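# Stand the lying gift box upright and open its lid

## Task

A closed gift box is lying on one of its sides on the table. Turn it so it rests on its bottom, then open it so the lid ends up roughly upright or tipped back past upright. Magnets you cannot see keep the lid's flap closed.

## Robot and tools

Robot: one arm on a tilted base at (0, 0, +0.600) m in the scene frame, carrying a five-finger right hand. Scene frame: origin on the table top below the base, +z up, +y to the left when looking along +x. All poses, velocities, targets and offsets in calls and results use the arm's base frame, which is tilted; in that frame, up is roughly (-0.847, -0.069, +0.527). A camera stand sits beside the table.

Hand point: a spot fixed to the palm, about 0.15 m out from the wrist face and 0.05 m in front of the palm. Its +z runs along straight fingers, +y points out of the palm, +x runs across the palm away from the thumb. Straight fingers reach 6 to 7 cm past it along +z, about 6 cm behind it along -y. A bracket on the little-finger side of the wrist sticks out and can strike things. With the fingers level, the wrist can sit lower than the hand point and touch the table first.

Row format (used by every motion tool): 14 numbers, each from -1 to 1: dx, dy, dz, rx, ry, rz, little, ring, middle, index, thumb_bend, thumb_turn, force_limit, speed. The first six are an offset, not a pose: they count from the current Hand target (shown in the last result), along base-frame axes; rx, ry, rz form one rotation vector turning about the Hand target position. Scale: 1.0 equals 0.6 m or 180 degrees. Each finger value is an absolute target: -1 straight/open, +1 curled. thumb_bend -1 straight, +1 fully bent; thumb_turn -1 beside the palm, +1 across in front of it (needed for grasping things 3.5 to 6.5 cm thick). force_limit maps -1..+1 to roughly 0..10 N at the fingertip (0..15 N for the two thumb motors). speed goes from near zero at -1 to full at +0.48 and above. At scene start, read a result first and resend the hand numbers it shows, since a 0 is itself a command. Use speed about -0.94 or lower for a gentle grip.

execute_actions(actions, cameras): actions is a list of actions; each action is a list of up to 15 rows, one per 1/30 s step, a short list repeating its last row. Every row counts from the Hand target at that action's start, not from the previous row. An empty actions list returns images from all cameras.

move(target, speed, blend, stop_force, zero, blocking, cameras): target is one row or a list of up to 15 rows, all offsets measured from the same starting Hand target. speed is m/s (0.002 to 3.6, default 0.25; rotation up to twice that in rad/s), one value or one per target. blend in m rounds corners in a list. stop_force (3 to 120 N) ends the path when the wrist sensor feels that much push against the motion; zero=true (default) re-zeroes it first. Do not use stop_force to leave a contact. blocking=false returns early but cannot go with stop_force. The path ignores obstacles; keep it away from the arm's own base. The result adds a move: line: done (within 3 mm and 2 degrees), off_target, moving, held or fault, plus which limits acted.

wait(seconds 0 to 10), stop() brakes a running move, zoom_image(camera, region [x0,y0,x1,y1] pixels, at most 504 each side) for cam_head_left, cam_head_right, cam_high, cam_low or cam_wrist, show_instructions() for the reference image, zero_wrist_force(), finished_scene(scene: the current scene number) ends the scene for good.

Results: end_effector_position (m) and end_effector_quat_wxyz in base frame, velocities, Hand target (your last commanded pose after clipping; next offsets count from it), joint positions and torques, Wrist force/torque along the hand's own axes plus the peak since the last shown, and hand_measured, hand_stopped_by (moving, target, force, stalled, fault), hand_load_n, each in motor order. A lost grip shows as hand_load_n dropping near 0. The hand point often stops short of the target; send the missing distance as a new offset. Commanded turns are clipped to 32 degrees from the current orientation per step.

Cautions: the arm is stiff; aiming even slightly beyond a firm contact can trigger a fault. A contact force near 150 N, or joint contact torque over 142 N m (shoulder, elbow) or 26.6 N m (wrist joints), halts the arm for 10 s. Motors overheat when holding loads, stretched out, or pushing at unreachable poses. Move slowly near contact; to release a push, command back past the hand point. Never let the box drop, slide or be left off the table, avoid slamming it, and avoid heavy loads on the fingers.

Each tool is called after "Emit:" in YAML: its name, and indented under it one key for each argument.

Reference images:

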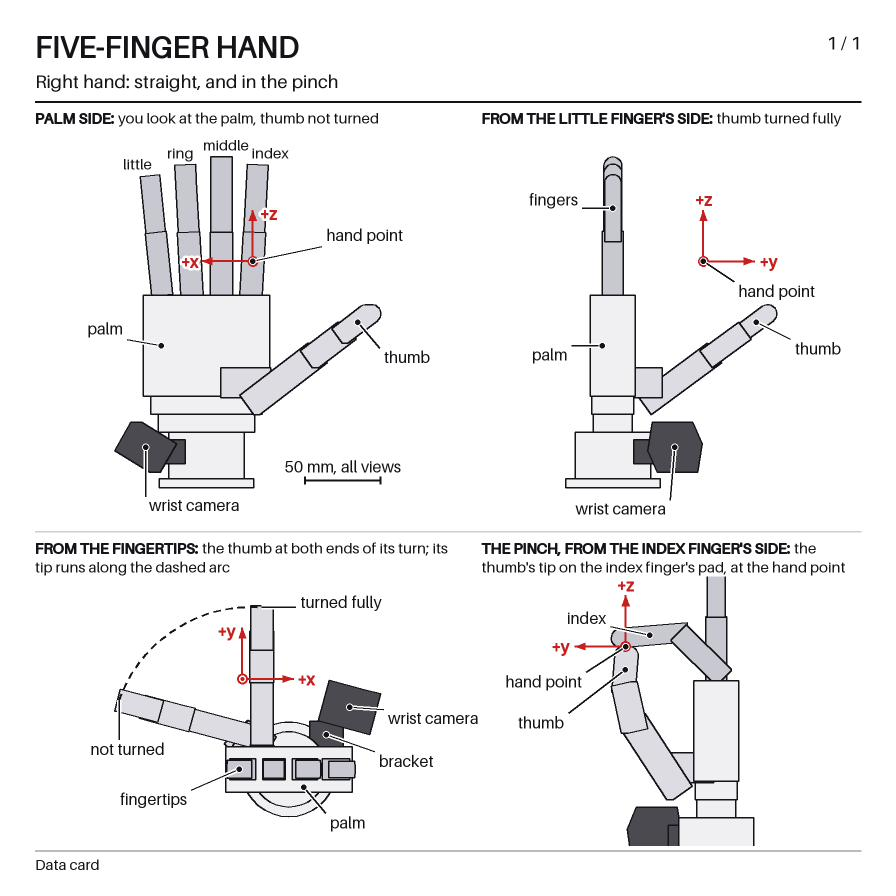

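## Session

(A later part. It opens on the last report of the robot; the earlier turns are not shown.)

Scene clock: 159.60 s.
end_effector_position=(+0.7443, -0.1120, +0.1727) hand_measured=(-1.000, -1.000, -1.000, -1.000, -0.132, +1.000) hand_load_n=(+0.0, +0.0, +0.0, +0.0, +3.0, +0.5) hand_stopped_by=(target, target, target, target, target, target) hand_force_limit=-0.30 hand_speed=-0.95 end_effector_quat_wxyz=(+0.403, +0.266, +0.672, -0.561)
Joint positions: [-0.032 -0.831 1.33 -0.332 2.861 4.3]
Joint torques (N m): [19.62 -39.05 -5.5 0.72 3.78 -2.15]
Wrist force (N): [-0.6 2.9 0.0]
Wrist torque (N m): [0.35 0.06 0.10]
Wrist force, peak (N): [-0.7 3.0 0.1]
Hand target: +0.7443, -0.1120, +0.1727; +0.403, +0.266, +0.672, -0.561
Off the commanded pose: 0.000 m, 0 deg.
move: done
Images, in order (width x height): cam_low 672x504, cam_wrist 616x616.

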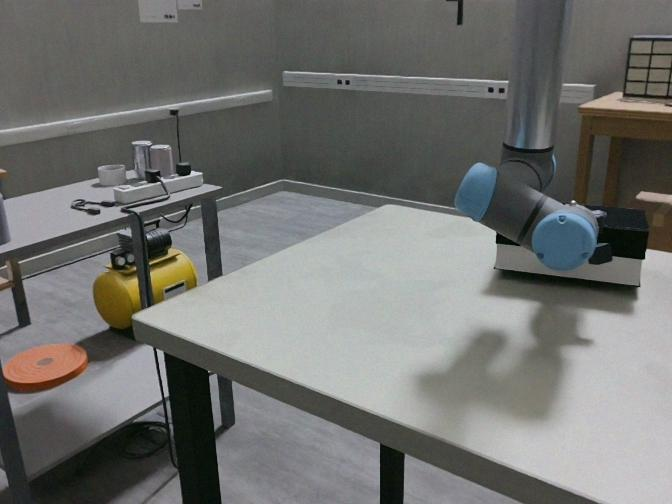

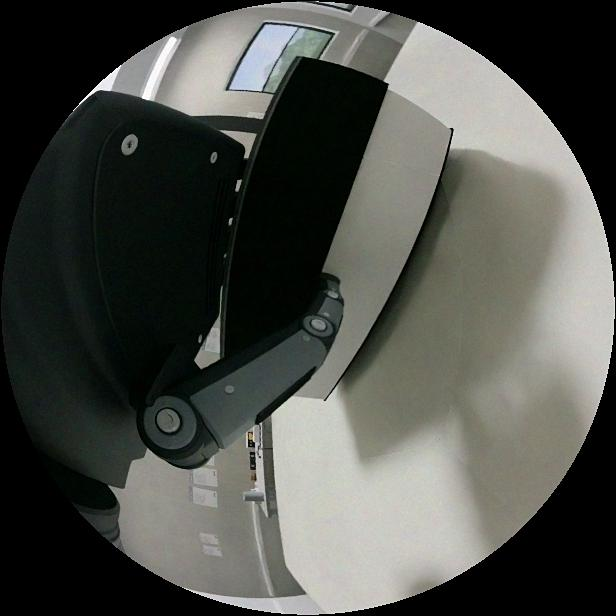

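Emit:
move:
  target: [0,0,0,0,0,0,-1,-1,-1,-1,-0.135,1,-0.3,-0.95]

Emit:
move:
  target: [0,0,0,0,0,0,-1,-1,-1,-1,-0.138,1,-0.3,-0.95]

Emit:
move:
  target: [0,0,0,0,0,0,-1,-1,-1,-1,-0.141,1,-0.3,-0.95]
  cameras: ["cam_wrist","cam_low"]

Emit:
zoom_image:
  camera: "cam_wrist"
  region: [220, 50, 520, 400]

Scene clock: 160.43 s.
end_effector_position=(+0.7443, -0.1120, +0.1727) hand_measured=(-1.000, -1.000, -1.000, -1.000, -0.136, +1.000) hand_load_n=(+0.0, +0.0, +0.0, -0.5, +0.0, -0.5) hand_stopped_by=(target, target, target, target, target, target) hand_force_limit=-0.30 hand_speed=-0.95 end_effector_quat_wxyz=(+0.403, +0.266, +0.672, -0.561)
Joint positions: [-0.032 -0.831 1.33 -0.332 2.861 4.3]
Joint torques (N m): [19.27 -40.73 -2.42 0.79 3.79 -1.97]
Wrist force (N): [-0.5 1.8 0.2]
Wrist torque (N m): [0.29 0.04 0.09]
Wrist force, peak (N): [-0.5 3.2 0.0]
Hand target: +0.7443, -0.1120, +0.1727; +0.403, +0.266, +0.672, -0.561
Off the commanded pose: 0.000 m, 0 deg.
move: done

Scene clock: 160.93 s.
end_effector_position=(+0.7443, -0.1120, +0.1727) hand_measured=(-1.000, -1.000, -1.000, -1.000, -0.138, +1.000) hand_load_n=(+0.0, +0.0, +0.0, +0.0, +0.0, +0.0) hand_stopped_by=(target, target, target, target, target, target) hand_force_limit=-0.30 hand_speed=-0.95 end_effector_quat_wxyz=(+0.403, +0.266, +0.672, -0.561)
Joint positions: [-0.032 -0.831 1.33 -0.332 2.861 4.3]
Joint torques (N m): [17.95 -40.44 -0.66 0.95 3.89 -1.8]
Wrist force (N): [-0.7 1.6 0.1]
Wrist torque (N m): [0.26 0.08 0.07]
Wrist force, peak (N): [-0.5 1.7 0.3]
Hand target: +0.7443, -0.1120, +0.1727; +0.403, +0.266, +0.672, -0.561
Off the commanded pose: 0.000 m, 0 deg.
move: done

Scene clock: 161.43 s.
end_effector_position=(+0.7443, -0.1120, +0.1727) hand_measured=(-1.000, -1.000, -1.000, -1.000, -0.142, +1.000) hand_load_n=(+0.0, +0.0, +0.0, +0.0, +0.0, +0.0) hand_stopped_by=(target, target, target, target, target, target) hand_force_limit=-0.30 hand_speed=-0.95 end_effector_quat_wxyz=(+0.403, +0.266, +0.672, -0.561)
Joint positions: [-0.032 -0.831 1.33 -0.332 2.861 4.3]
Joint torques (N m): [19.08 -41.93 1.4 1.02 3.97 -1.64]
Wrist force (N): [-0.4 1.8 0.2]
Wrist torque (N m): [0.27 0.04 0.09]
Wrist force, peak (N): [-0.6 1.8 0.2]
Hand target: +0.7443, -0.1120, +0.1727; +0.403, +0.266, +0.672, -0.561
Off the commanded pose: 0.000 m, 0 deg.
move: done
Images, in order (width x height): cam_low 672x504, cam_wrist 616x616.

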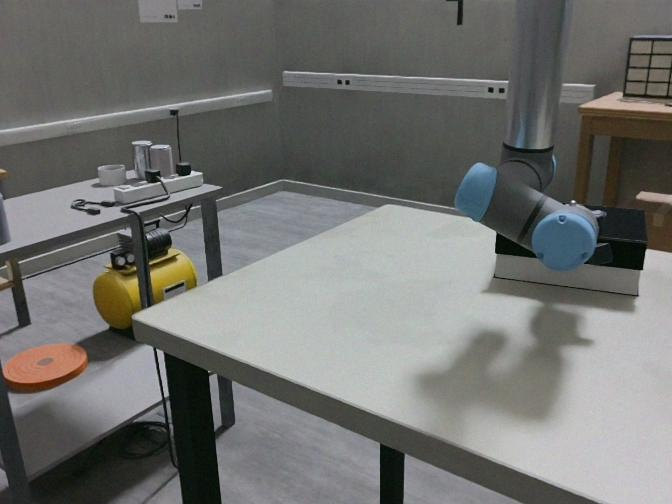

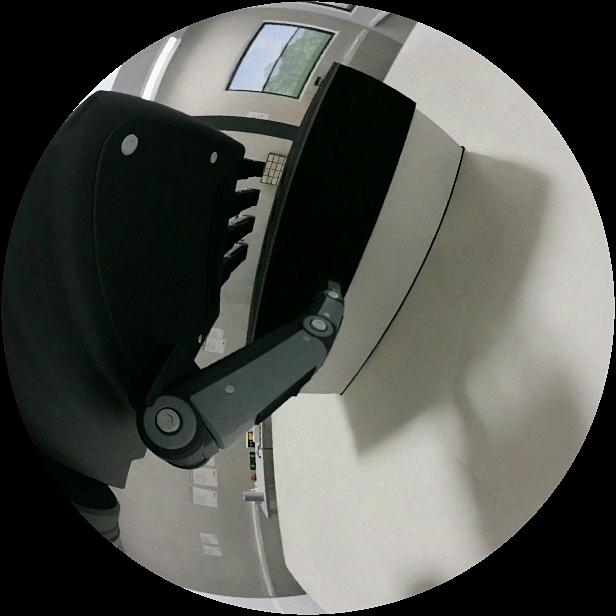

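Scaled by 1.440 from the camera's 616x616 image, which has a finer 880x880 frame.

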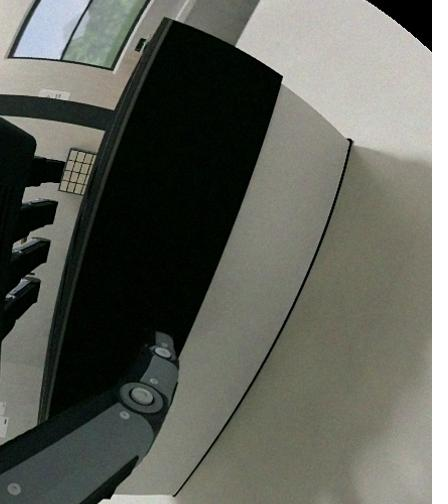

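Emit:
zoom_image:
  camera: "cam_wrist"
  region: [370, 60, 480, 170]

Emit:
zoom_image:
  camera: "cam_wrist"
  region: [230, 260, 360, 410]

Emit:
zoom_image:
  camera: "cam_low"
  region: [590, 190, 672, 310]

Emit:
zoom_image:
  camera: "cam_low"
  region: [480, 190, 540, 310]

Scaled by 4.582 from the camera's 616x616 image, which has a finer 880x880 frame.

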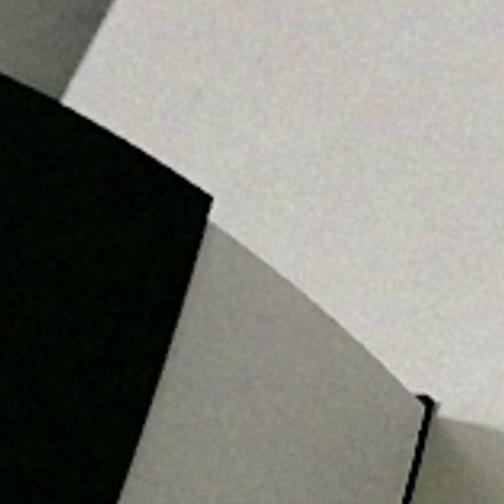

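Scaled by 3.360 from the camera's 616x616 image, which has a finer 880x880 frame.

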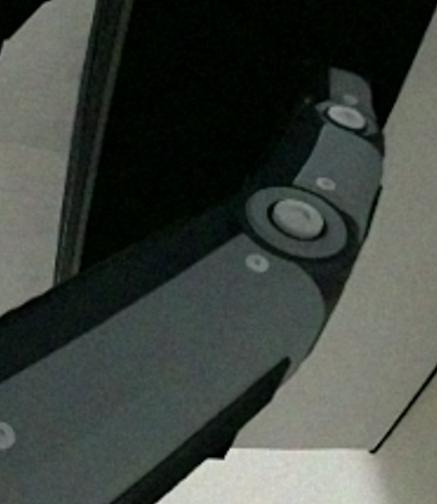

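Scaled by 4.200 from the camera's 672x504 image, which has a finer 960x720 frame.

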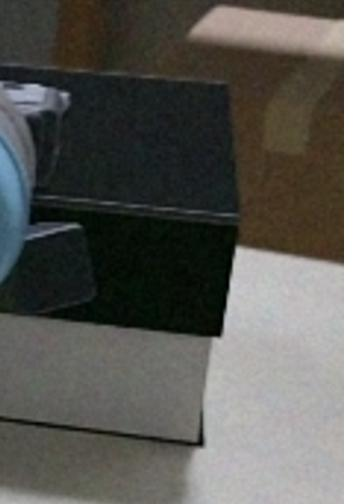

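Scaled by 4.200 from the camera's 672x504 image, which has a finer 960x720 frame.

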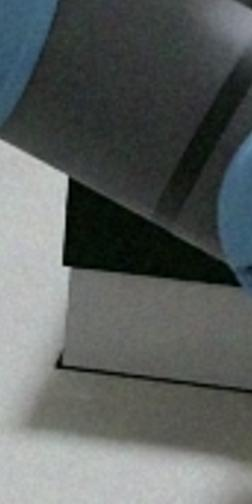

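Emit:
move:
  target:
    - [-0.0106,0.0993,-0.0043,0,0,0,-1,-1,-1,-1,-0.5,1,-0.3,0]
    - [-0.222,0.113,0.123,0,0,0,-1,-1,-1,-1,-0.5,1,-0.3,0]
  speed: 0.25
  blend: [0.03,0]
  cameras: ["cam_head_left","cam_high","cam_low"]

Emit:
zoom_image:
  camera: "cam_head_left"
  region: [210, 210, 370, 340]

Emit:
zoom_image:
  camera: "cam_low"
  region: [472, 180, 672, 320]

Scene clock: 167.03 s.
end_effector_position=(+0.6112, -0.0441, +0.2465) hand_measured=(-1.000, -1.000, -1.000, -1.000, -0.500, +1.000) hand_load_n=(+0.0, +0.0, +0.0, +0.0, +0.0, +0.0) hand_stopped_by=(target, target, target, target, target, target) hand_force_limit=-0.30 hand_speed=0.00 end_effector_quat_wxyz=(+0.403, +0.266, +0.672, -0.561)
Joint positions: [0.098 -1.121 1.614 -0.191 2.987 4.439]
Joint torques (N m): [0.75 -56.98 11.11 2.15 -1 -2.42]
Wrist force (N): [-1.0 1.8 0.5]
Wrist torque (N m): [0.23 0.05 0.06]
Wrist force, peak (N): [-0.3 3.5 -0.8]
Hand target: +0.6111, -0.0442, +0.2465; +0.403, +0.266, +0.672, -0.561
Off the commanded pose: 0.000 m, 0 deg.
move: done
Images, in order (width x height): cam_head_left 672x504, cam_high 672x504, cam_low 672x504.

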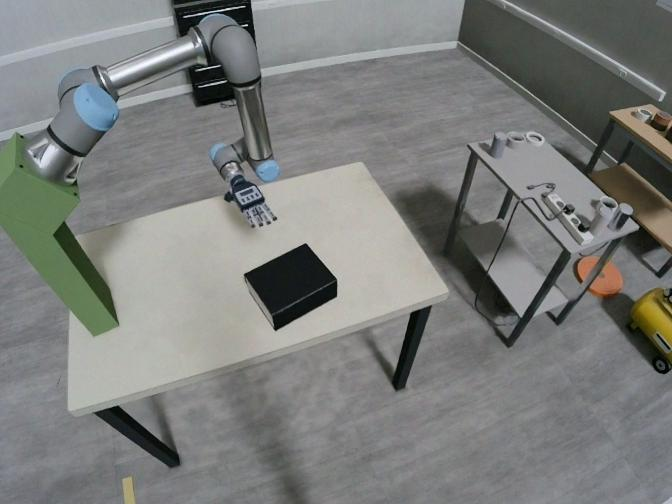

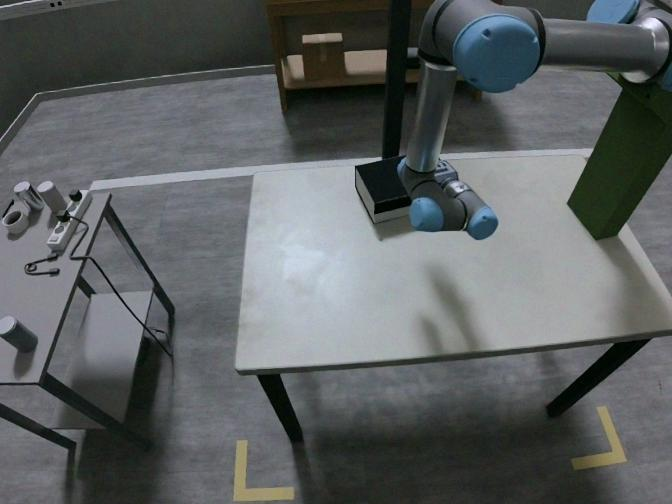

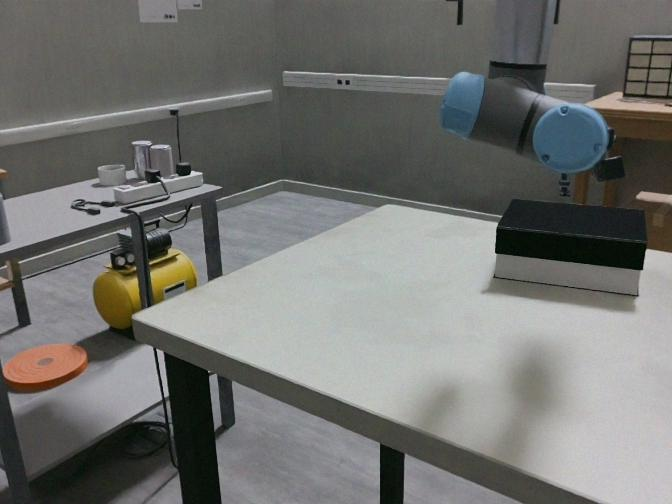

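Scaled by 3.150 from the camera's 672x504 image, which has a finer 960x720 frame.

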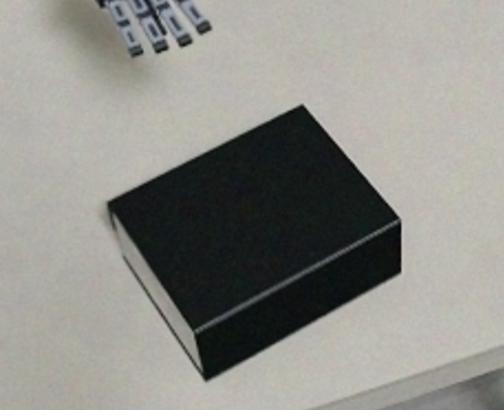

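Scaled by 2.520 from the camera's 672x504 image, which has a finer 960x720 frame.

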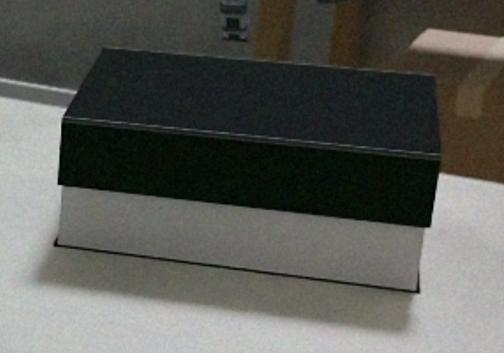

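Emit:
move:
  target:
    - [-0.1745,-0.0268,-0.1255,-0.3569,0.2352,0.0654,-1,-1,-1,-1,-0.5,1,-0.3,0]
    - [-0.1015,-0.1382,-0.3567,-0.7138,0.4703,0.1308,-1,-1,-0.2,-0.2,-1,1,-0.3,0]
  speed: 0.45
  blend: [0.04,0]
  cameras: ["all"]

Emit:
zoom_image:
  camera: "cam_head_left"
  region: [190, 190, 350, 340]

Scene clock: 173.20 s.
end_effector_position=(+0.5502, -0.1271, +0.0324) hand_measured=(-1.000, -1.000, -0.200, -0.200, -1.000, +1.000) hand_load_n=(+0.0, +0.0, +0.5, +0.5, +0.0, +0.0) hand_stopped_by=(target, target, target, target, target, target) hand_force_limit=-0.30 hand_speed=0.00 end_effector_quat_wxyz=(-0.025, +0.667, +0.058, +0.743)
Joint positions: [-0.764 -1.011 2.49 -1.644 0.693 1.645]
Joint torques (N m): [5.14 -14.99 23.23 0.69 -1.86 -2.4]
Wrist force (N): [-0.9 -0.6 0.8]
Wrist torque (N m): [0.03 -0.06 0.11]
Wrist force, peak (N): [-1.1 2.2 0.5]
Hand target: +0.5502, -0.1271, +0.0325; -0.025, +0.667, +0.058, +0.743
Off the commanded pose: 0.000 m, 0 deg.
move: done

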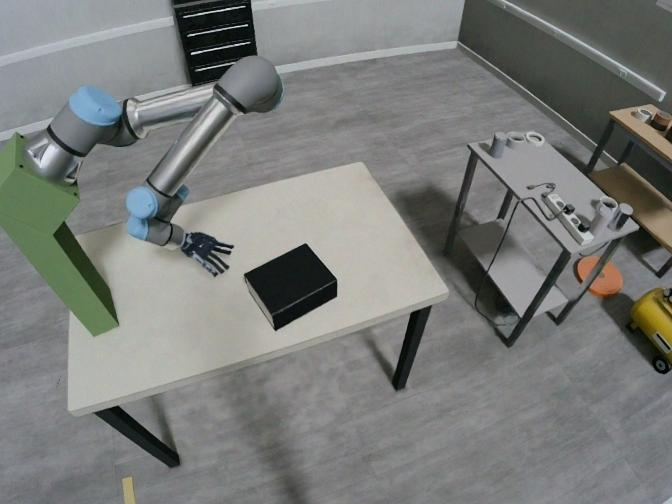

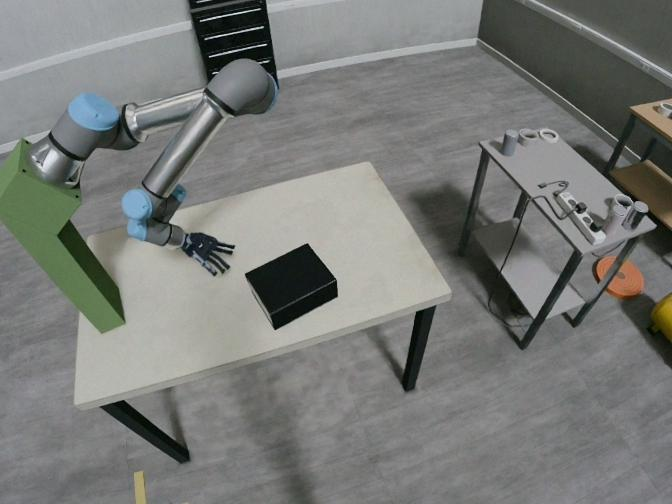

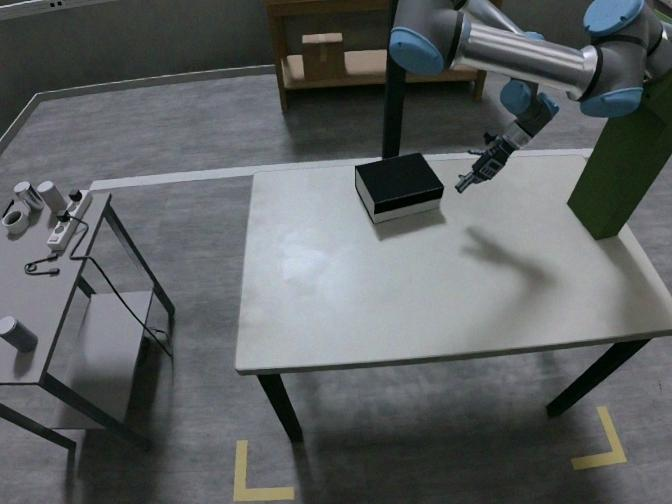

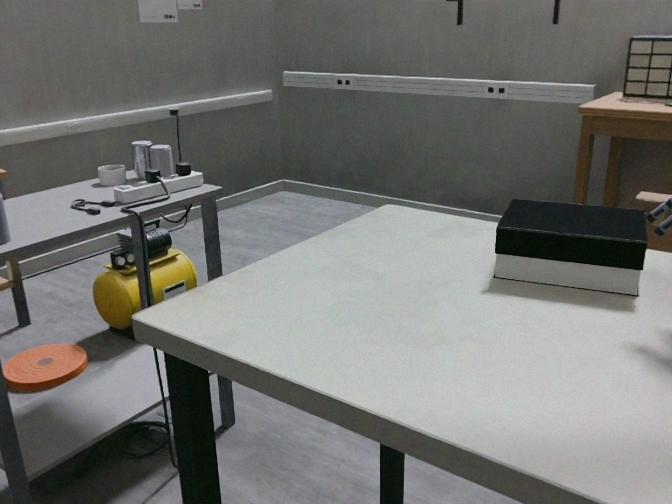

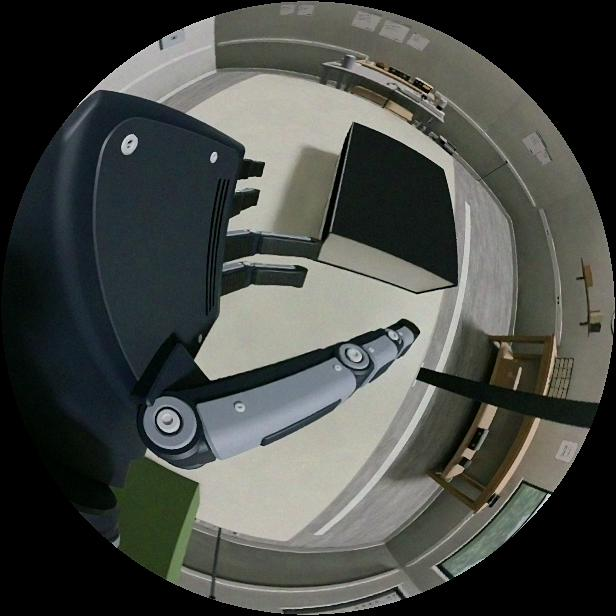

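Scaled by 3.150 from the camera's 672x504 image, which has a finer 960x720 frame.

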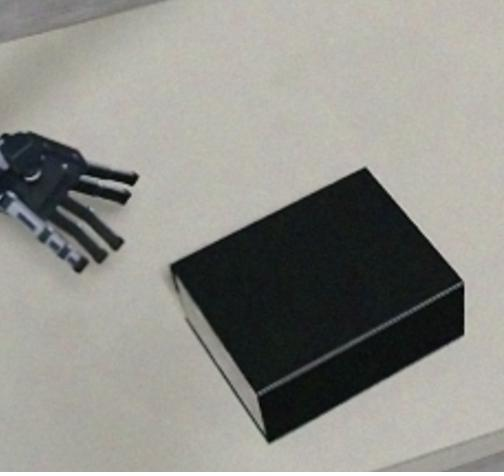

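Emit:
move:
  target: [0.1848,-0.0178,-0.066,0,0,0,-1,-1,-0.2,-0.2,-1,1,-0.3,0]
  speed: 0.15
  cameras: ["cam_head_left","cam_wrist","cam_high"]

Emit:
zoom_image:
  camera: "cam_head_left"
  region: [190, 190, 350, 340]

Emit:
zoom_image:
  camera: "cam_high"
  region: [340, 120, 500, 250]

Emit:
zoom_image:
  camera: "cam_wrist"
  region: [220, 150, 520, 430]

Scene clock: 174.87 s.
end_effector_position=(+0.6610, -0.1377, -0.0071) hand_measured=(-1.000, -1.000, -0.200, -0.200, -1.000, +1.000) hand_load_n=(+0.0, +0.0, +0.0, +0.0, -0.5, +0.0) hand_stopped_by=(target, target, target, target, target, target) hand_force_limit=-0.30 hand_speed=0.00 end_effector_quat_wxyz=(-0.025, +0.667, +0.058, +0.743)
Joint positions: [-0.583 -0.822 2.154 -1.469 0.872 1.606]
Joint torques (N m): [-16.06 -23.1 -0.66 1.35 -1.23 1.76]
Wrist force (N): [-1.0 -0.2 0.8]
Wrist torque (N m): [0.08 -0.07 0.13]
Wrist force, peak (N): [-1.7 -0.1 1.9]
Hand target: +0.6611, -0.1378, -0.0071; -0.025, +0.667, +0.058, +0.743
Off the commanded pose: 0.000 m, 0 deg.
move: done
Images, in order (width x height): cam_head_left 672x504, cam_high 672x504, cam_wrist 616x616.

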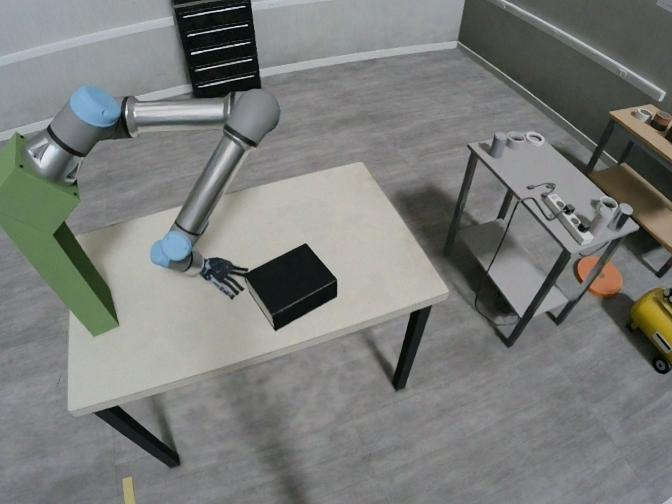

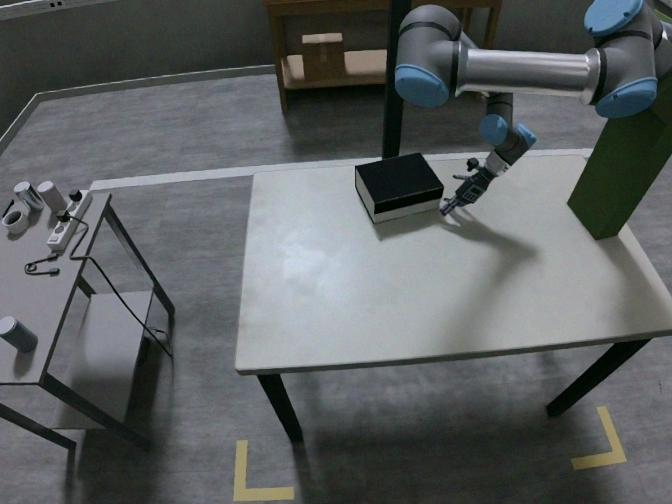

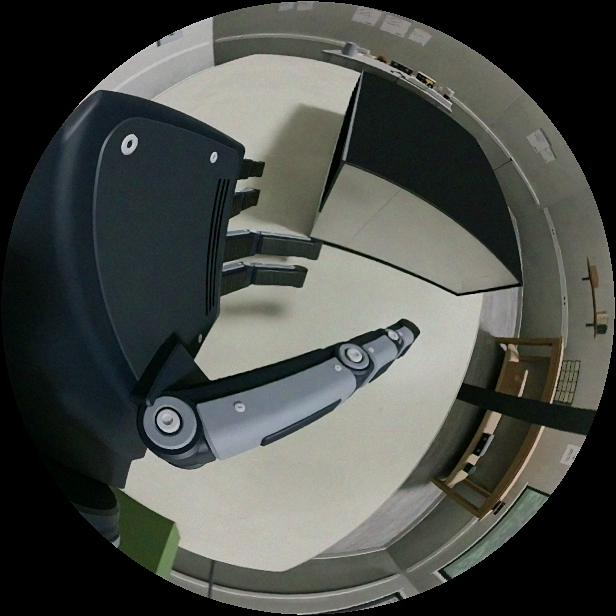

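Scaled by 3.150 from the camera's 672x504 image, which has a finer 960x720 frame.

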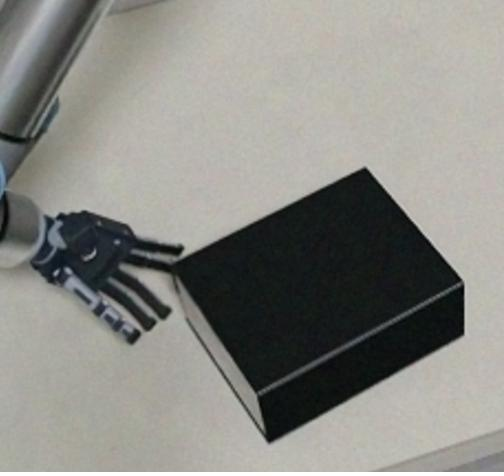

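Scaled by 3.150 from the camera's 672x504 image, which has a finer 960x720 frame.

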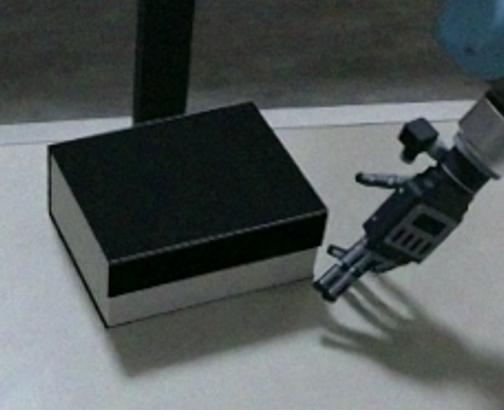

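Scaled by 1.680 from the camera's 616x616 image, which has a finer 880x880 frame.

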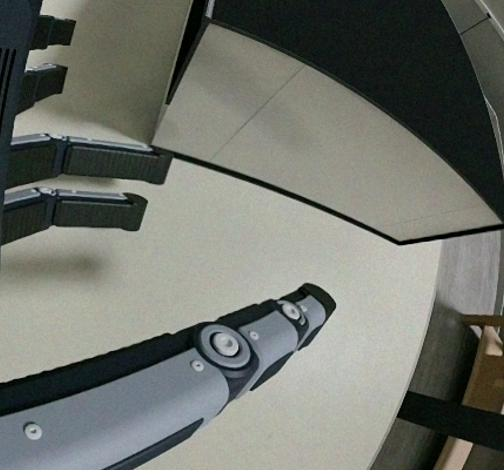

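Emit:
move:
  target:
    - [-0.0042,0.0364,-0.002,0,0,0,-1,-1,-0.2,-0.2,-1,1,-0.3,0]
    - [0.0392,0.0452,0.0687,0,0,0,-1,-1,-0.2,-0.2,-1,1,-0.3,0]
  speed: 0.1
  stop_force: 5
  cameras: ["cam_head_left","cam_wrist","cam_high"]

Emit:
zoom_image:
  camera: "cam_high"
  region: [340, 120, 500, 250]

Emit:
zoom_image:
  camera: "cam_wrist"
  region: [220, 150, 520, 430]

Scene clock: 177.47 s.
end_effector_position=(+0.6846, -0.1107, +0.0340) hand_measured=(-1.000, -1.000, -0.200, -0.200, -1.000, +1.000) hand_load_n=(+0.0, +0.0, +0.0, +0.0, +0.0, +0.0) hand_stopped_by=(target, target, target, target, target, target) hand_force_limit=-0.30 hand_speed=0.00 end_effector_quat_wxyz=(-0.025, +0.667, +0.058, +0.743)
Joint positions: [-0.496 -0.916 2.116 -1.328 0.959 1.592]
Joint torques (N m): [-18.07 -38.83 23.8 2.52 -2.61 1.5]
Wrist force (N): [-1.4 -0.5 0.7]
Wrist torque (N m): [0.05 0.02 0.10]
Wrist force, peak (N): [-1.9 -1.7 0.8]
Hand target: +0.6846, -0.1107, +0.0341; -0.025, +0.667, +0.058, +0.743
Off the commanded pose: 0.000 m, 0 deg.
move: done
Images, in order (width x height): cam_head_left 672x504, cam_high 672x504, cam_wrist 616x616.

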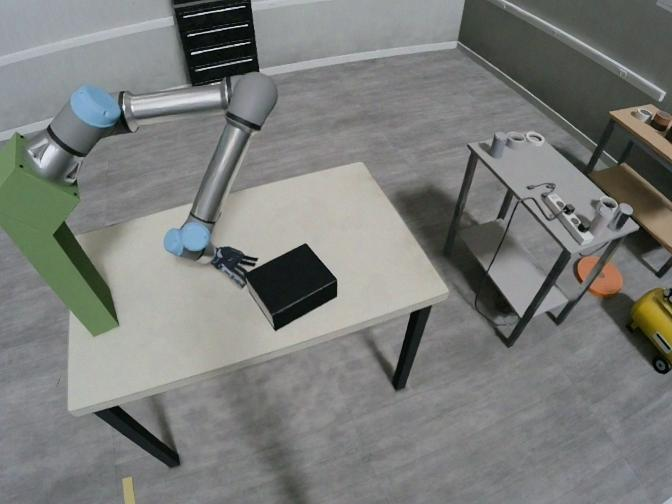

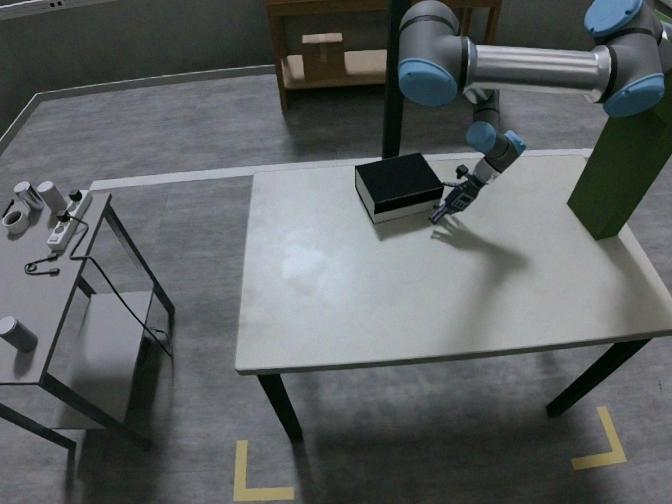

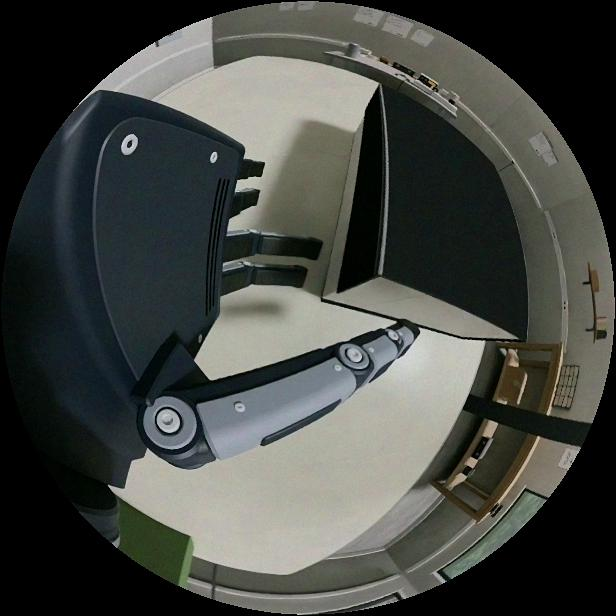

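Scaled by 3.150 from the camera's 672x504 image, which has a finer 960x720 frame.

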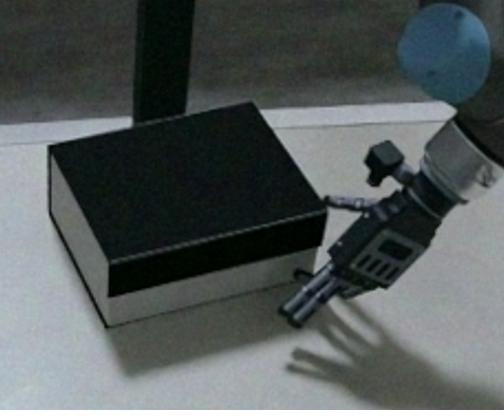

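Scaled by 1.680 from the camera's 616x616 image, which has a finer 880x880 frame.

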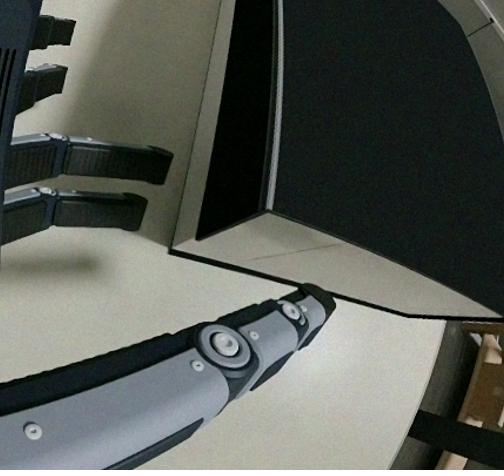

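Emit:
move:
  target: [0.0069,0.0014,0.0113,0,0,0,-1,-1,-0.2,-0.2,-1,1,-0.3,0]
  speed: 0.04
  stop_force: 4

Emit:
move:
  target: [0,0,0,0,0,0,-1,-1,-0.2,-0.2,-0.6,1,-0.8,-0.6]
  cameras: ["cam_head_left","cam_wrist","cam_high"]

Emit:
zoom_image:
  camera: "cam_wrist"
  region: [270, 200, 470, 400]

Emit:
zoom_image:
  camera: "cam_head_left"
  region: [200, 220, 300, 320]

Emit:
zoom_image:
  camera: "cam_high"
  region: [390, 140, 500, 230]

Scene clock: 179.80 s.
end_effector_position=(+0.6888, -0.1098, +0.0409) hand_measured=(-1.000, -1.000, -0.200, -0.200, -1.000, +1.000) hand_load_n=(+0.0, +0.0, +0.0, +0.0, +0.0, +0.5) hand_stopped_by=(target, target, target, target, target, target) hand_force_limit=-0.30 hand_speed=0.00 end_effector_quat_wxyz=(-0.025, +0.667, +0.058, +0.743)
Joint positions: [-0.489 -0.929 2.105 -1.304 0.965 1.591]
Joint torques (N m): [-18.03 -22.96 23.51 -0.97 -2.44 -0.88]
Wrist force (N): [-1.5 -0.7 0.7]
Wrist torque (N m): [0.01 0.03 0.09]
Wrist force, peak (N): [-1.7 -0.5 0.9]
Hand target: +0.6888, -0.1098, +0.0409; -0.025, +0.667, +0.058, +0.743
Off the commanded pose: 0.000 m, 0 deg.
move: done

Scene clock: 180.77 s.
end_effector_position=(+0.6888, -0.1098, +0.0408) hand_measured=(-1.000, -1.000, -0.200, -0.200, -0.600, +1.000) hand_load_n=(+0.0, +0.0, +0.0, +0.0, +0.0, +0.0) hand_stopped_by=(target, target, target, target, target, target) hand_force_limit=-0.80 hand_speed=-0.60 end_effector_quat_wxyz=(-0.025, +0.667, +0.058, +0.743)
Joint positions: [-0.489 -0.929 2.105 -1.304 0.965 1.591]
Joint torques (N m): [-17.49 -23.63 22.6 -0.81 -2.45 0.4]
Wrist force (N): [-1.5 -0.5 0.5]
Wrist torque (N m): [0.04 0.03 0.10]
Wrist force, peak (N): [-1.8 -0.4 0.4]
Hand target: +0.6888, -0.1098, +0.0409; -0.025, +0.667, +0.058, +0.743
Off the commanded pose: 0.000 m, 0 deg.
move: done
Images, in order (width x height): cam_head_left 672x504, cam_high 672x504, cam_wrist 616x616.

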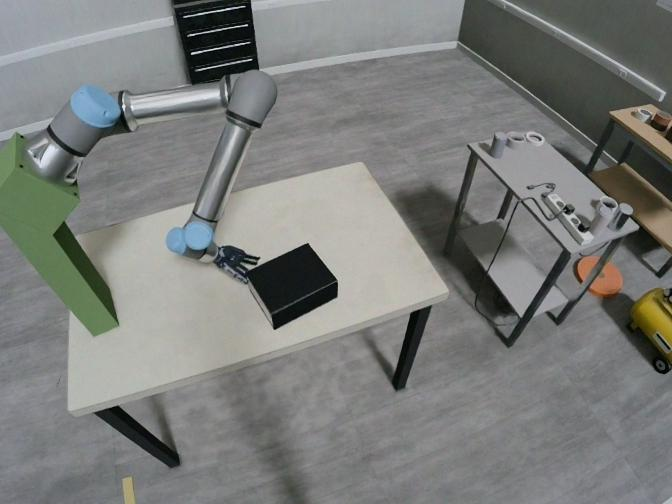

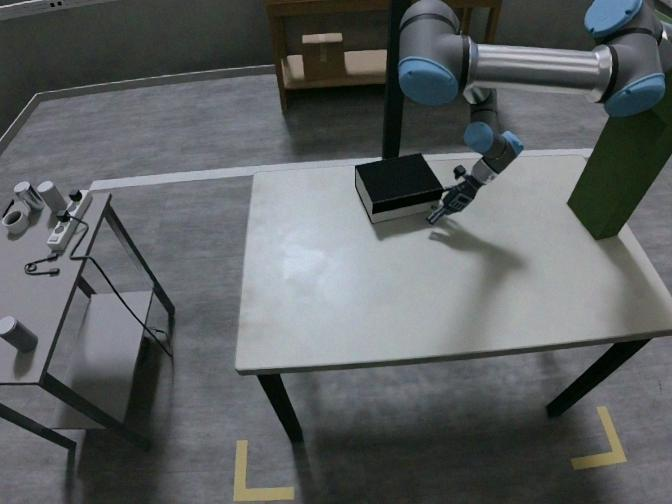

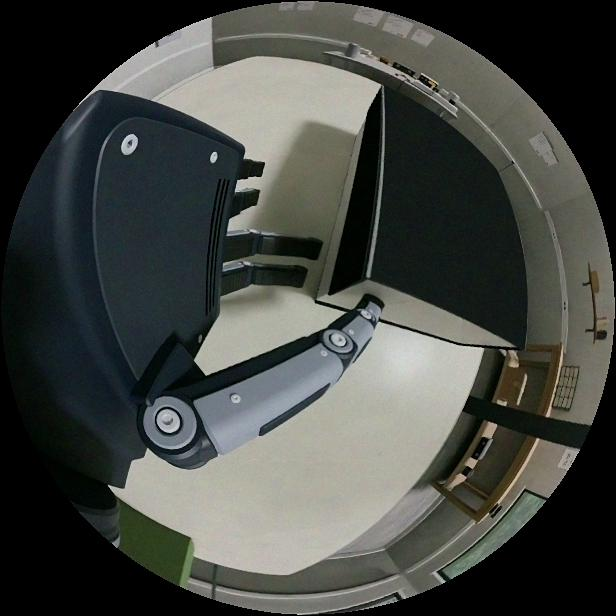

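Scaled by 2.520 from the camera's 616x616 image, which has a finer 880x880 frame.

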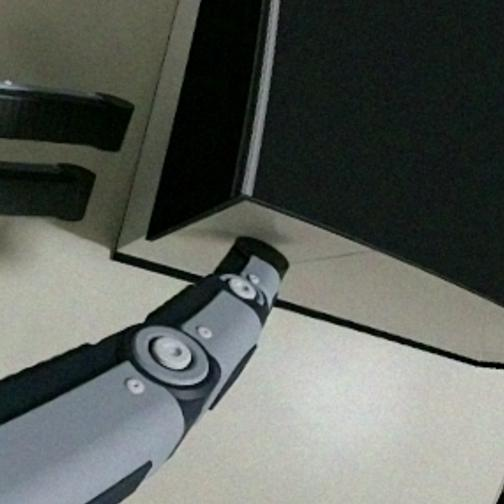

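Scaled by 5.040 from the camera's 672x504 image, which has a finer 960x720 frame.

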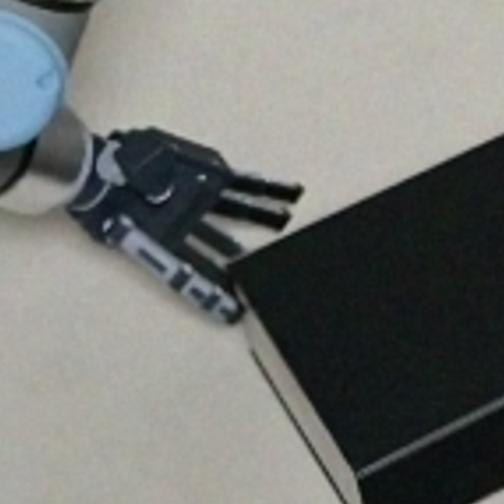

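Scaled by 4.582 from the camera's 672x504 image, which has a finer 960x720 frame.

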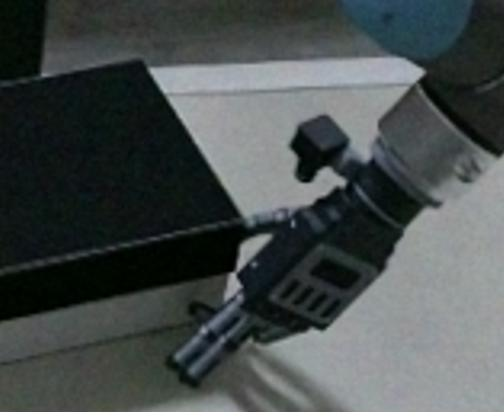

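Emit:
move:
  target: [0.0052,0.0011,0.0085,0,0,0,-1,-1,-0.2,-0.2,-0.6,1,-0.8,0]
  speed: 0.04

Emit:
move:
  target: [0,0,0,0,0,0,-1,-1,0.3,0.3,-0.6,1,-0.8,-0.6]
  cameras: ["cam_head_left","cam_wrist","cam_high"]

Emit:
zoom_image:
  camera: "cam_wrist"
  region: [270, 200, 470, 400]

Emit:
zoom_image:
  camera: "cam_high"
  region: [390, 140, 500, 230]

Scene clock: 181.83 s.
end_effector_position=(+0.6920, -0.1092, +0.0461) hand_measured=(-1.000, -1.000, -0.200, -0.200, -0.600, +1.000) hand_load_n=(+0.0, +0.0, +0.0, +0.0, +0.0, +0.5) hand_stopped_by=(target, target, target, target, target, target) hand_force_limit=-0.80 hand_speed=0.00 end_effector_quat_wxyz=(-0.025, +0.667, +0.058, +0.743)
Joint positions: [-0.484 -0.939 2.097 -1.285 0.97 1.59]
Joint torques (N m): [-0.83 -26.94 10.76 -1.03 1.13 -2.49]
Wrist force (N): [-1.9 -0.6 0.3]
Wrist torque (N m): [0.04 0.06 0.10]
Wrist force, peak (N): [-1.9 -1.0 -0.1]
Hand target: +0.6919, -0.1092, +0.0460; -0.025, +0.667, +0.058, +0.743
Off the commanded pose: 0.000 m, 0 deg.
move: done

Scene clock: 182.57 s.
end_effector_position=(+0.6919, -0.1091, +0.0460) hand_measured=(-1.000, -1.000, +0.054, +0.300, -0.600, +1.000) hand_load_n=(+0.0, +0.0, +0.0, +0.0, +0.0, +0.5) hand_stopped_by=(target, target, force, target, target, target) hand_force_limit=-0.80 hand_speed=-0.60 end_effector_quat_wxyz=(-0.025, +0.667, +0.058, +0.743)
Joint positions: [-0.484 -0.939 2.097 -1.286 0.97 1.59]
Joint torques (N m): [-18.35 -21.95 23.41 -0.61 -2.59 -1.63]
Wrist force (N): [-1.5 -0.5 0.7]
Wrist torque (N m): [0.04 0.03 0.10]
Wrist force, peak (N): [-2.1 -1.2 0.7]
Hand target: +0.6919, -0.1092, +0.0460; -0.025, +0.667, +0.058, +0.743
Off the commanded pose: 0.000 m, 0 deg.
move: done
Images, in order (width x height): cam_head_left 672x504, cam_high 672x504, cam_wrist 616x616.

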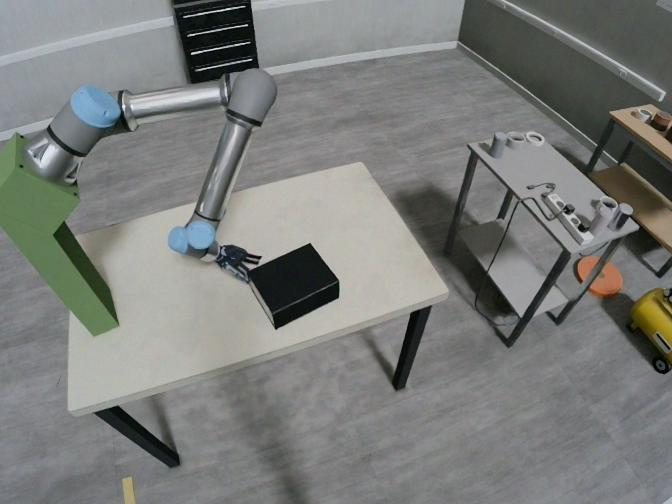

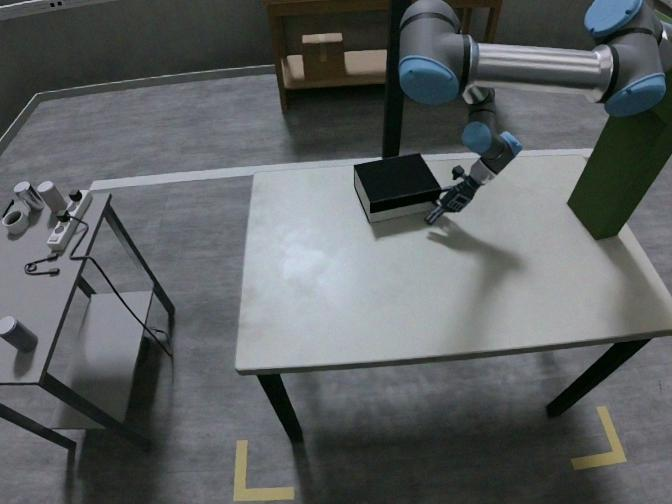

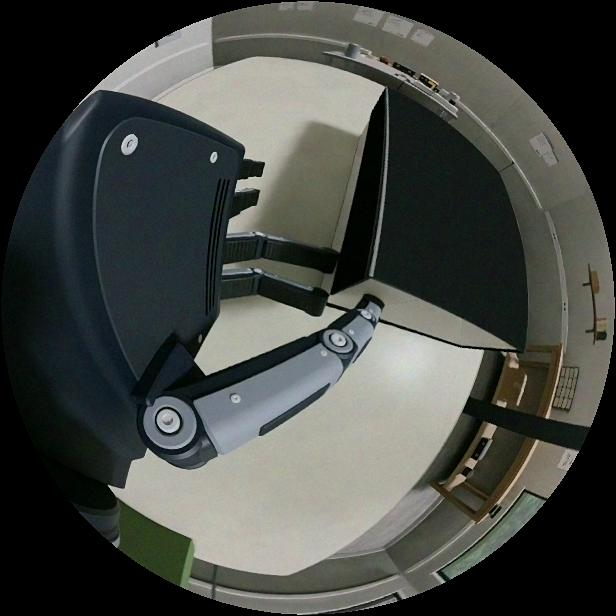

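Scaled by 2.520 from the camera's 616x616 image, which has a finer 880x880 frame.

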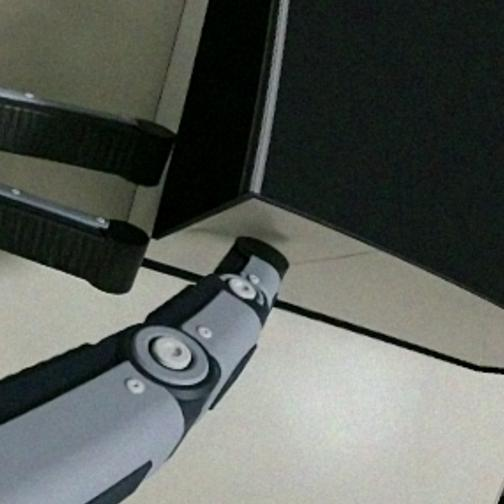

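Scaled by 4.582 from the camera's 672x504 image, which has a finer 960x720 frame.

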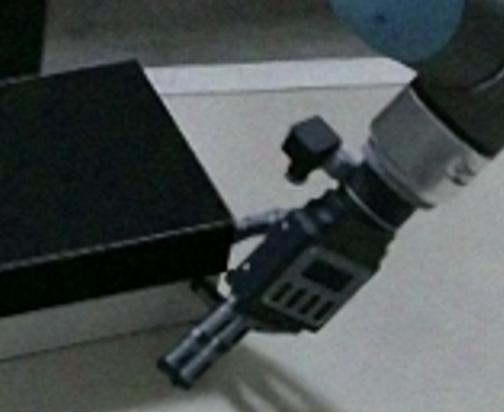

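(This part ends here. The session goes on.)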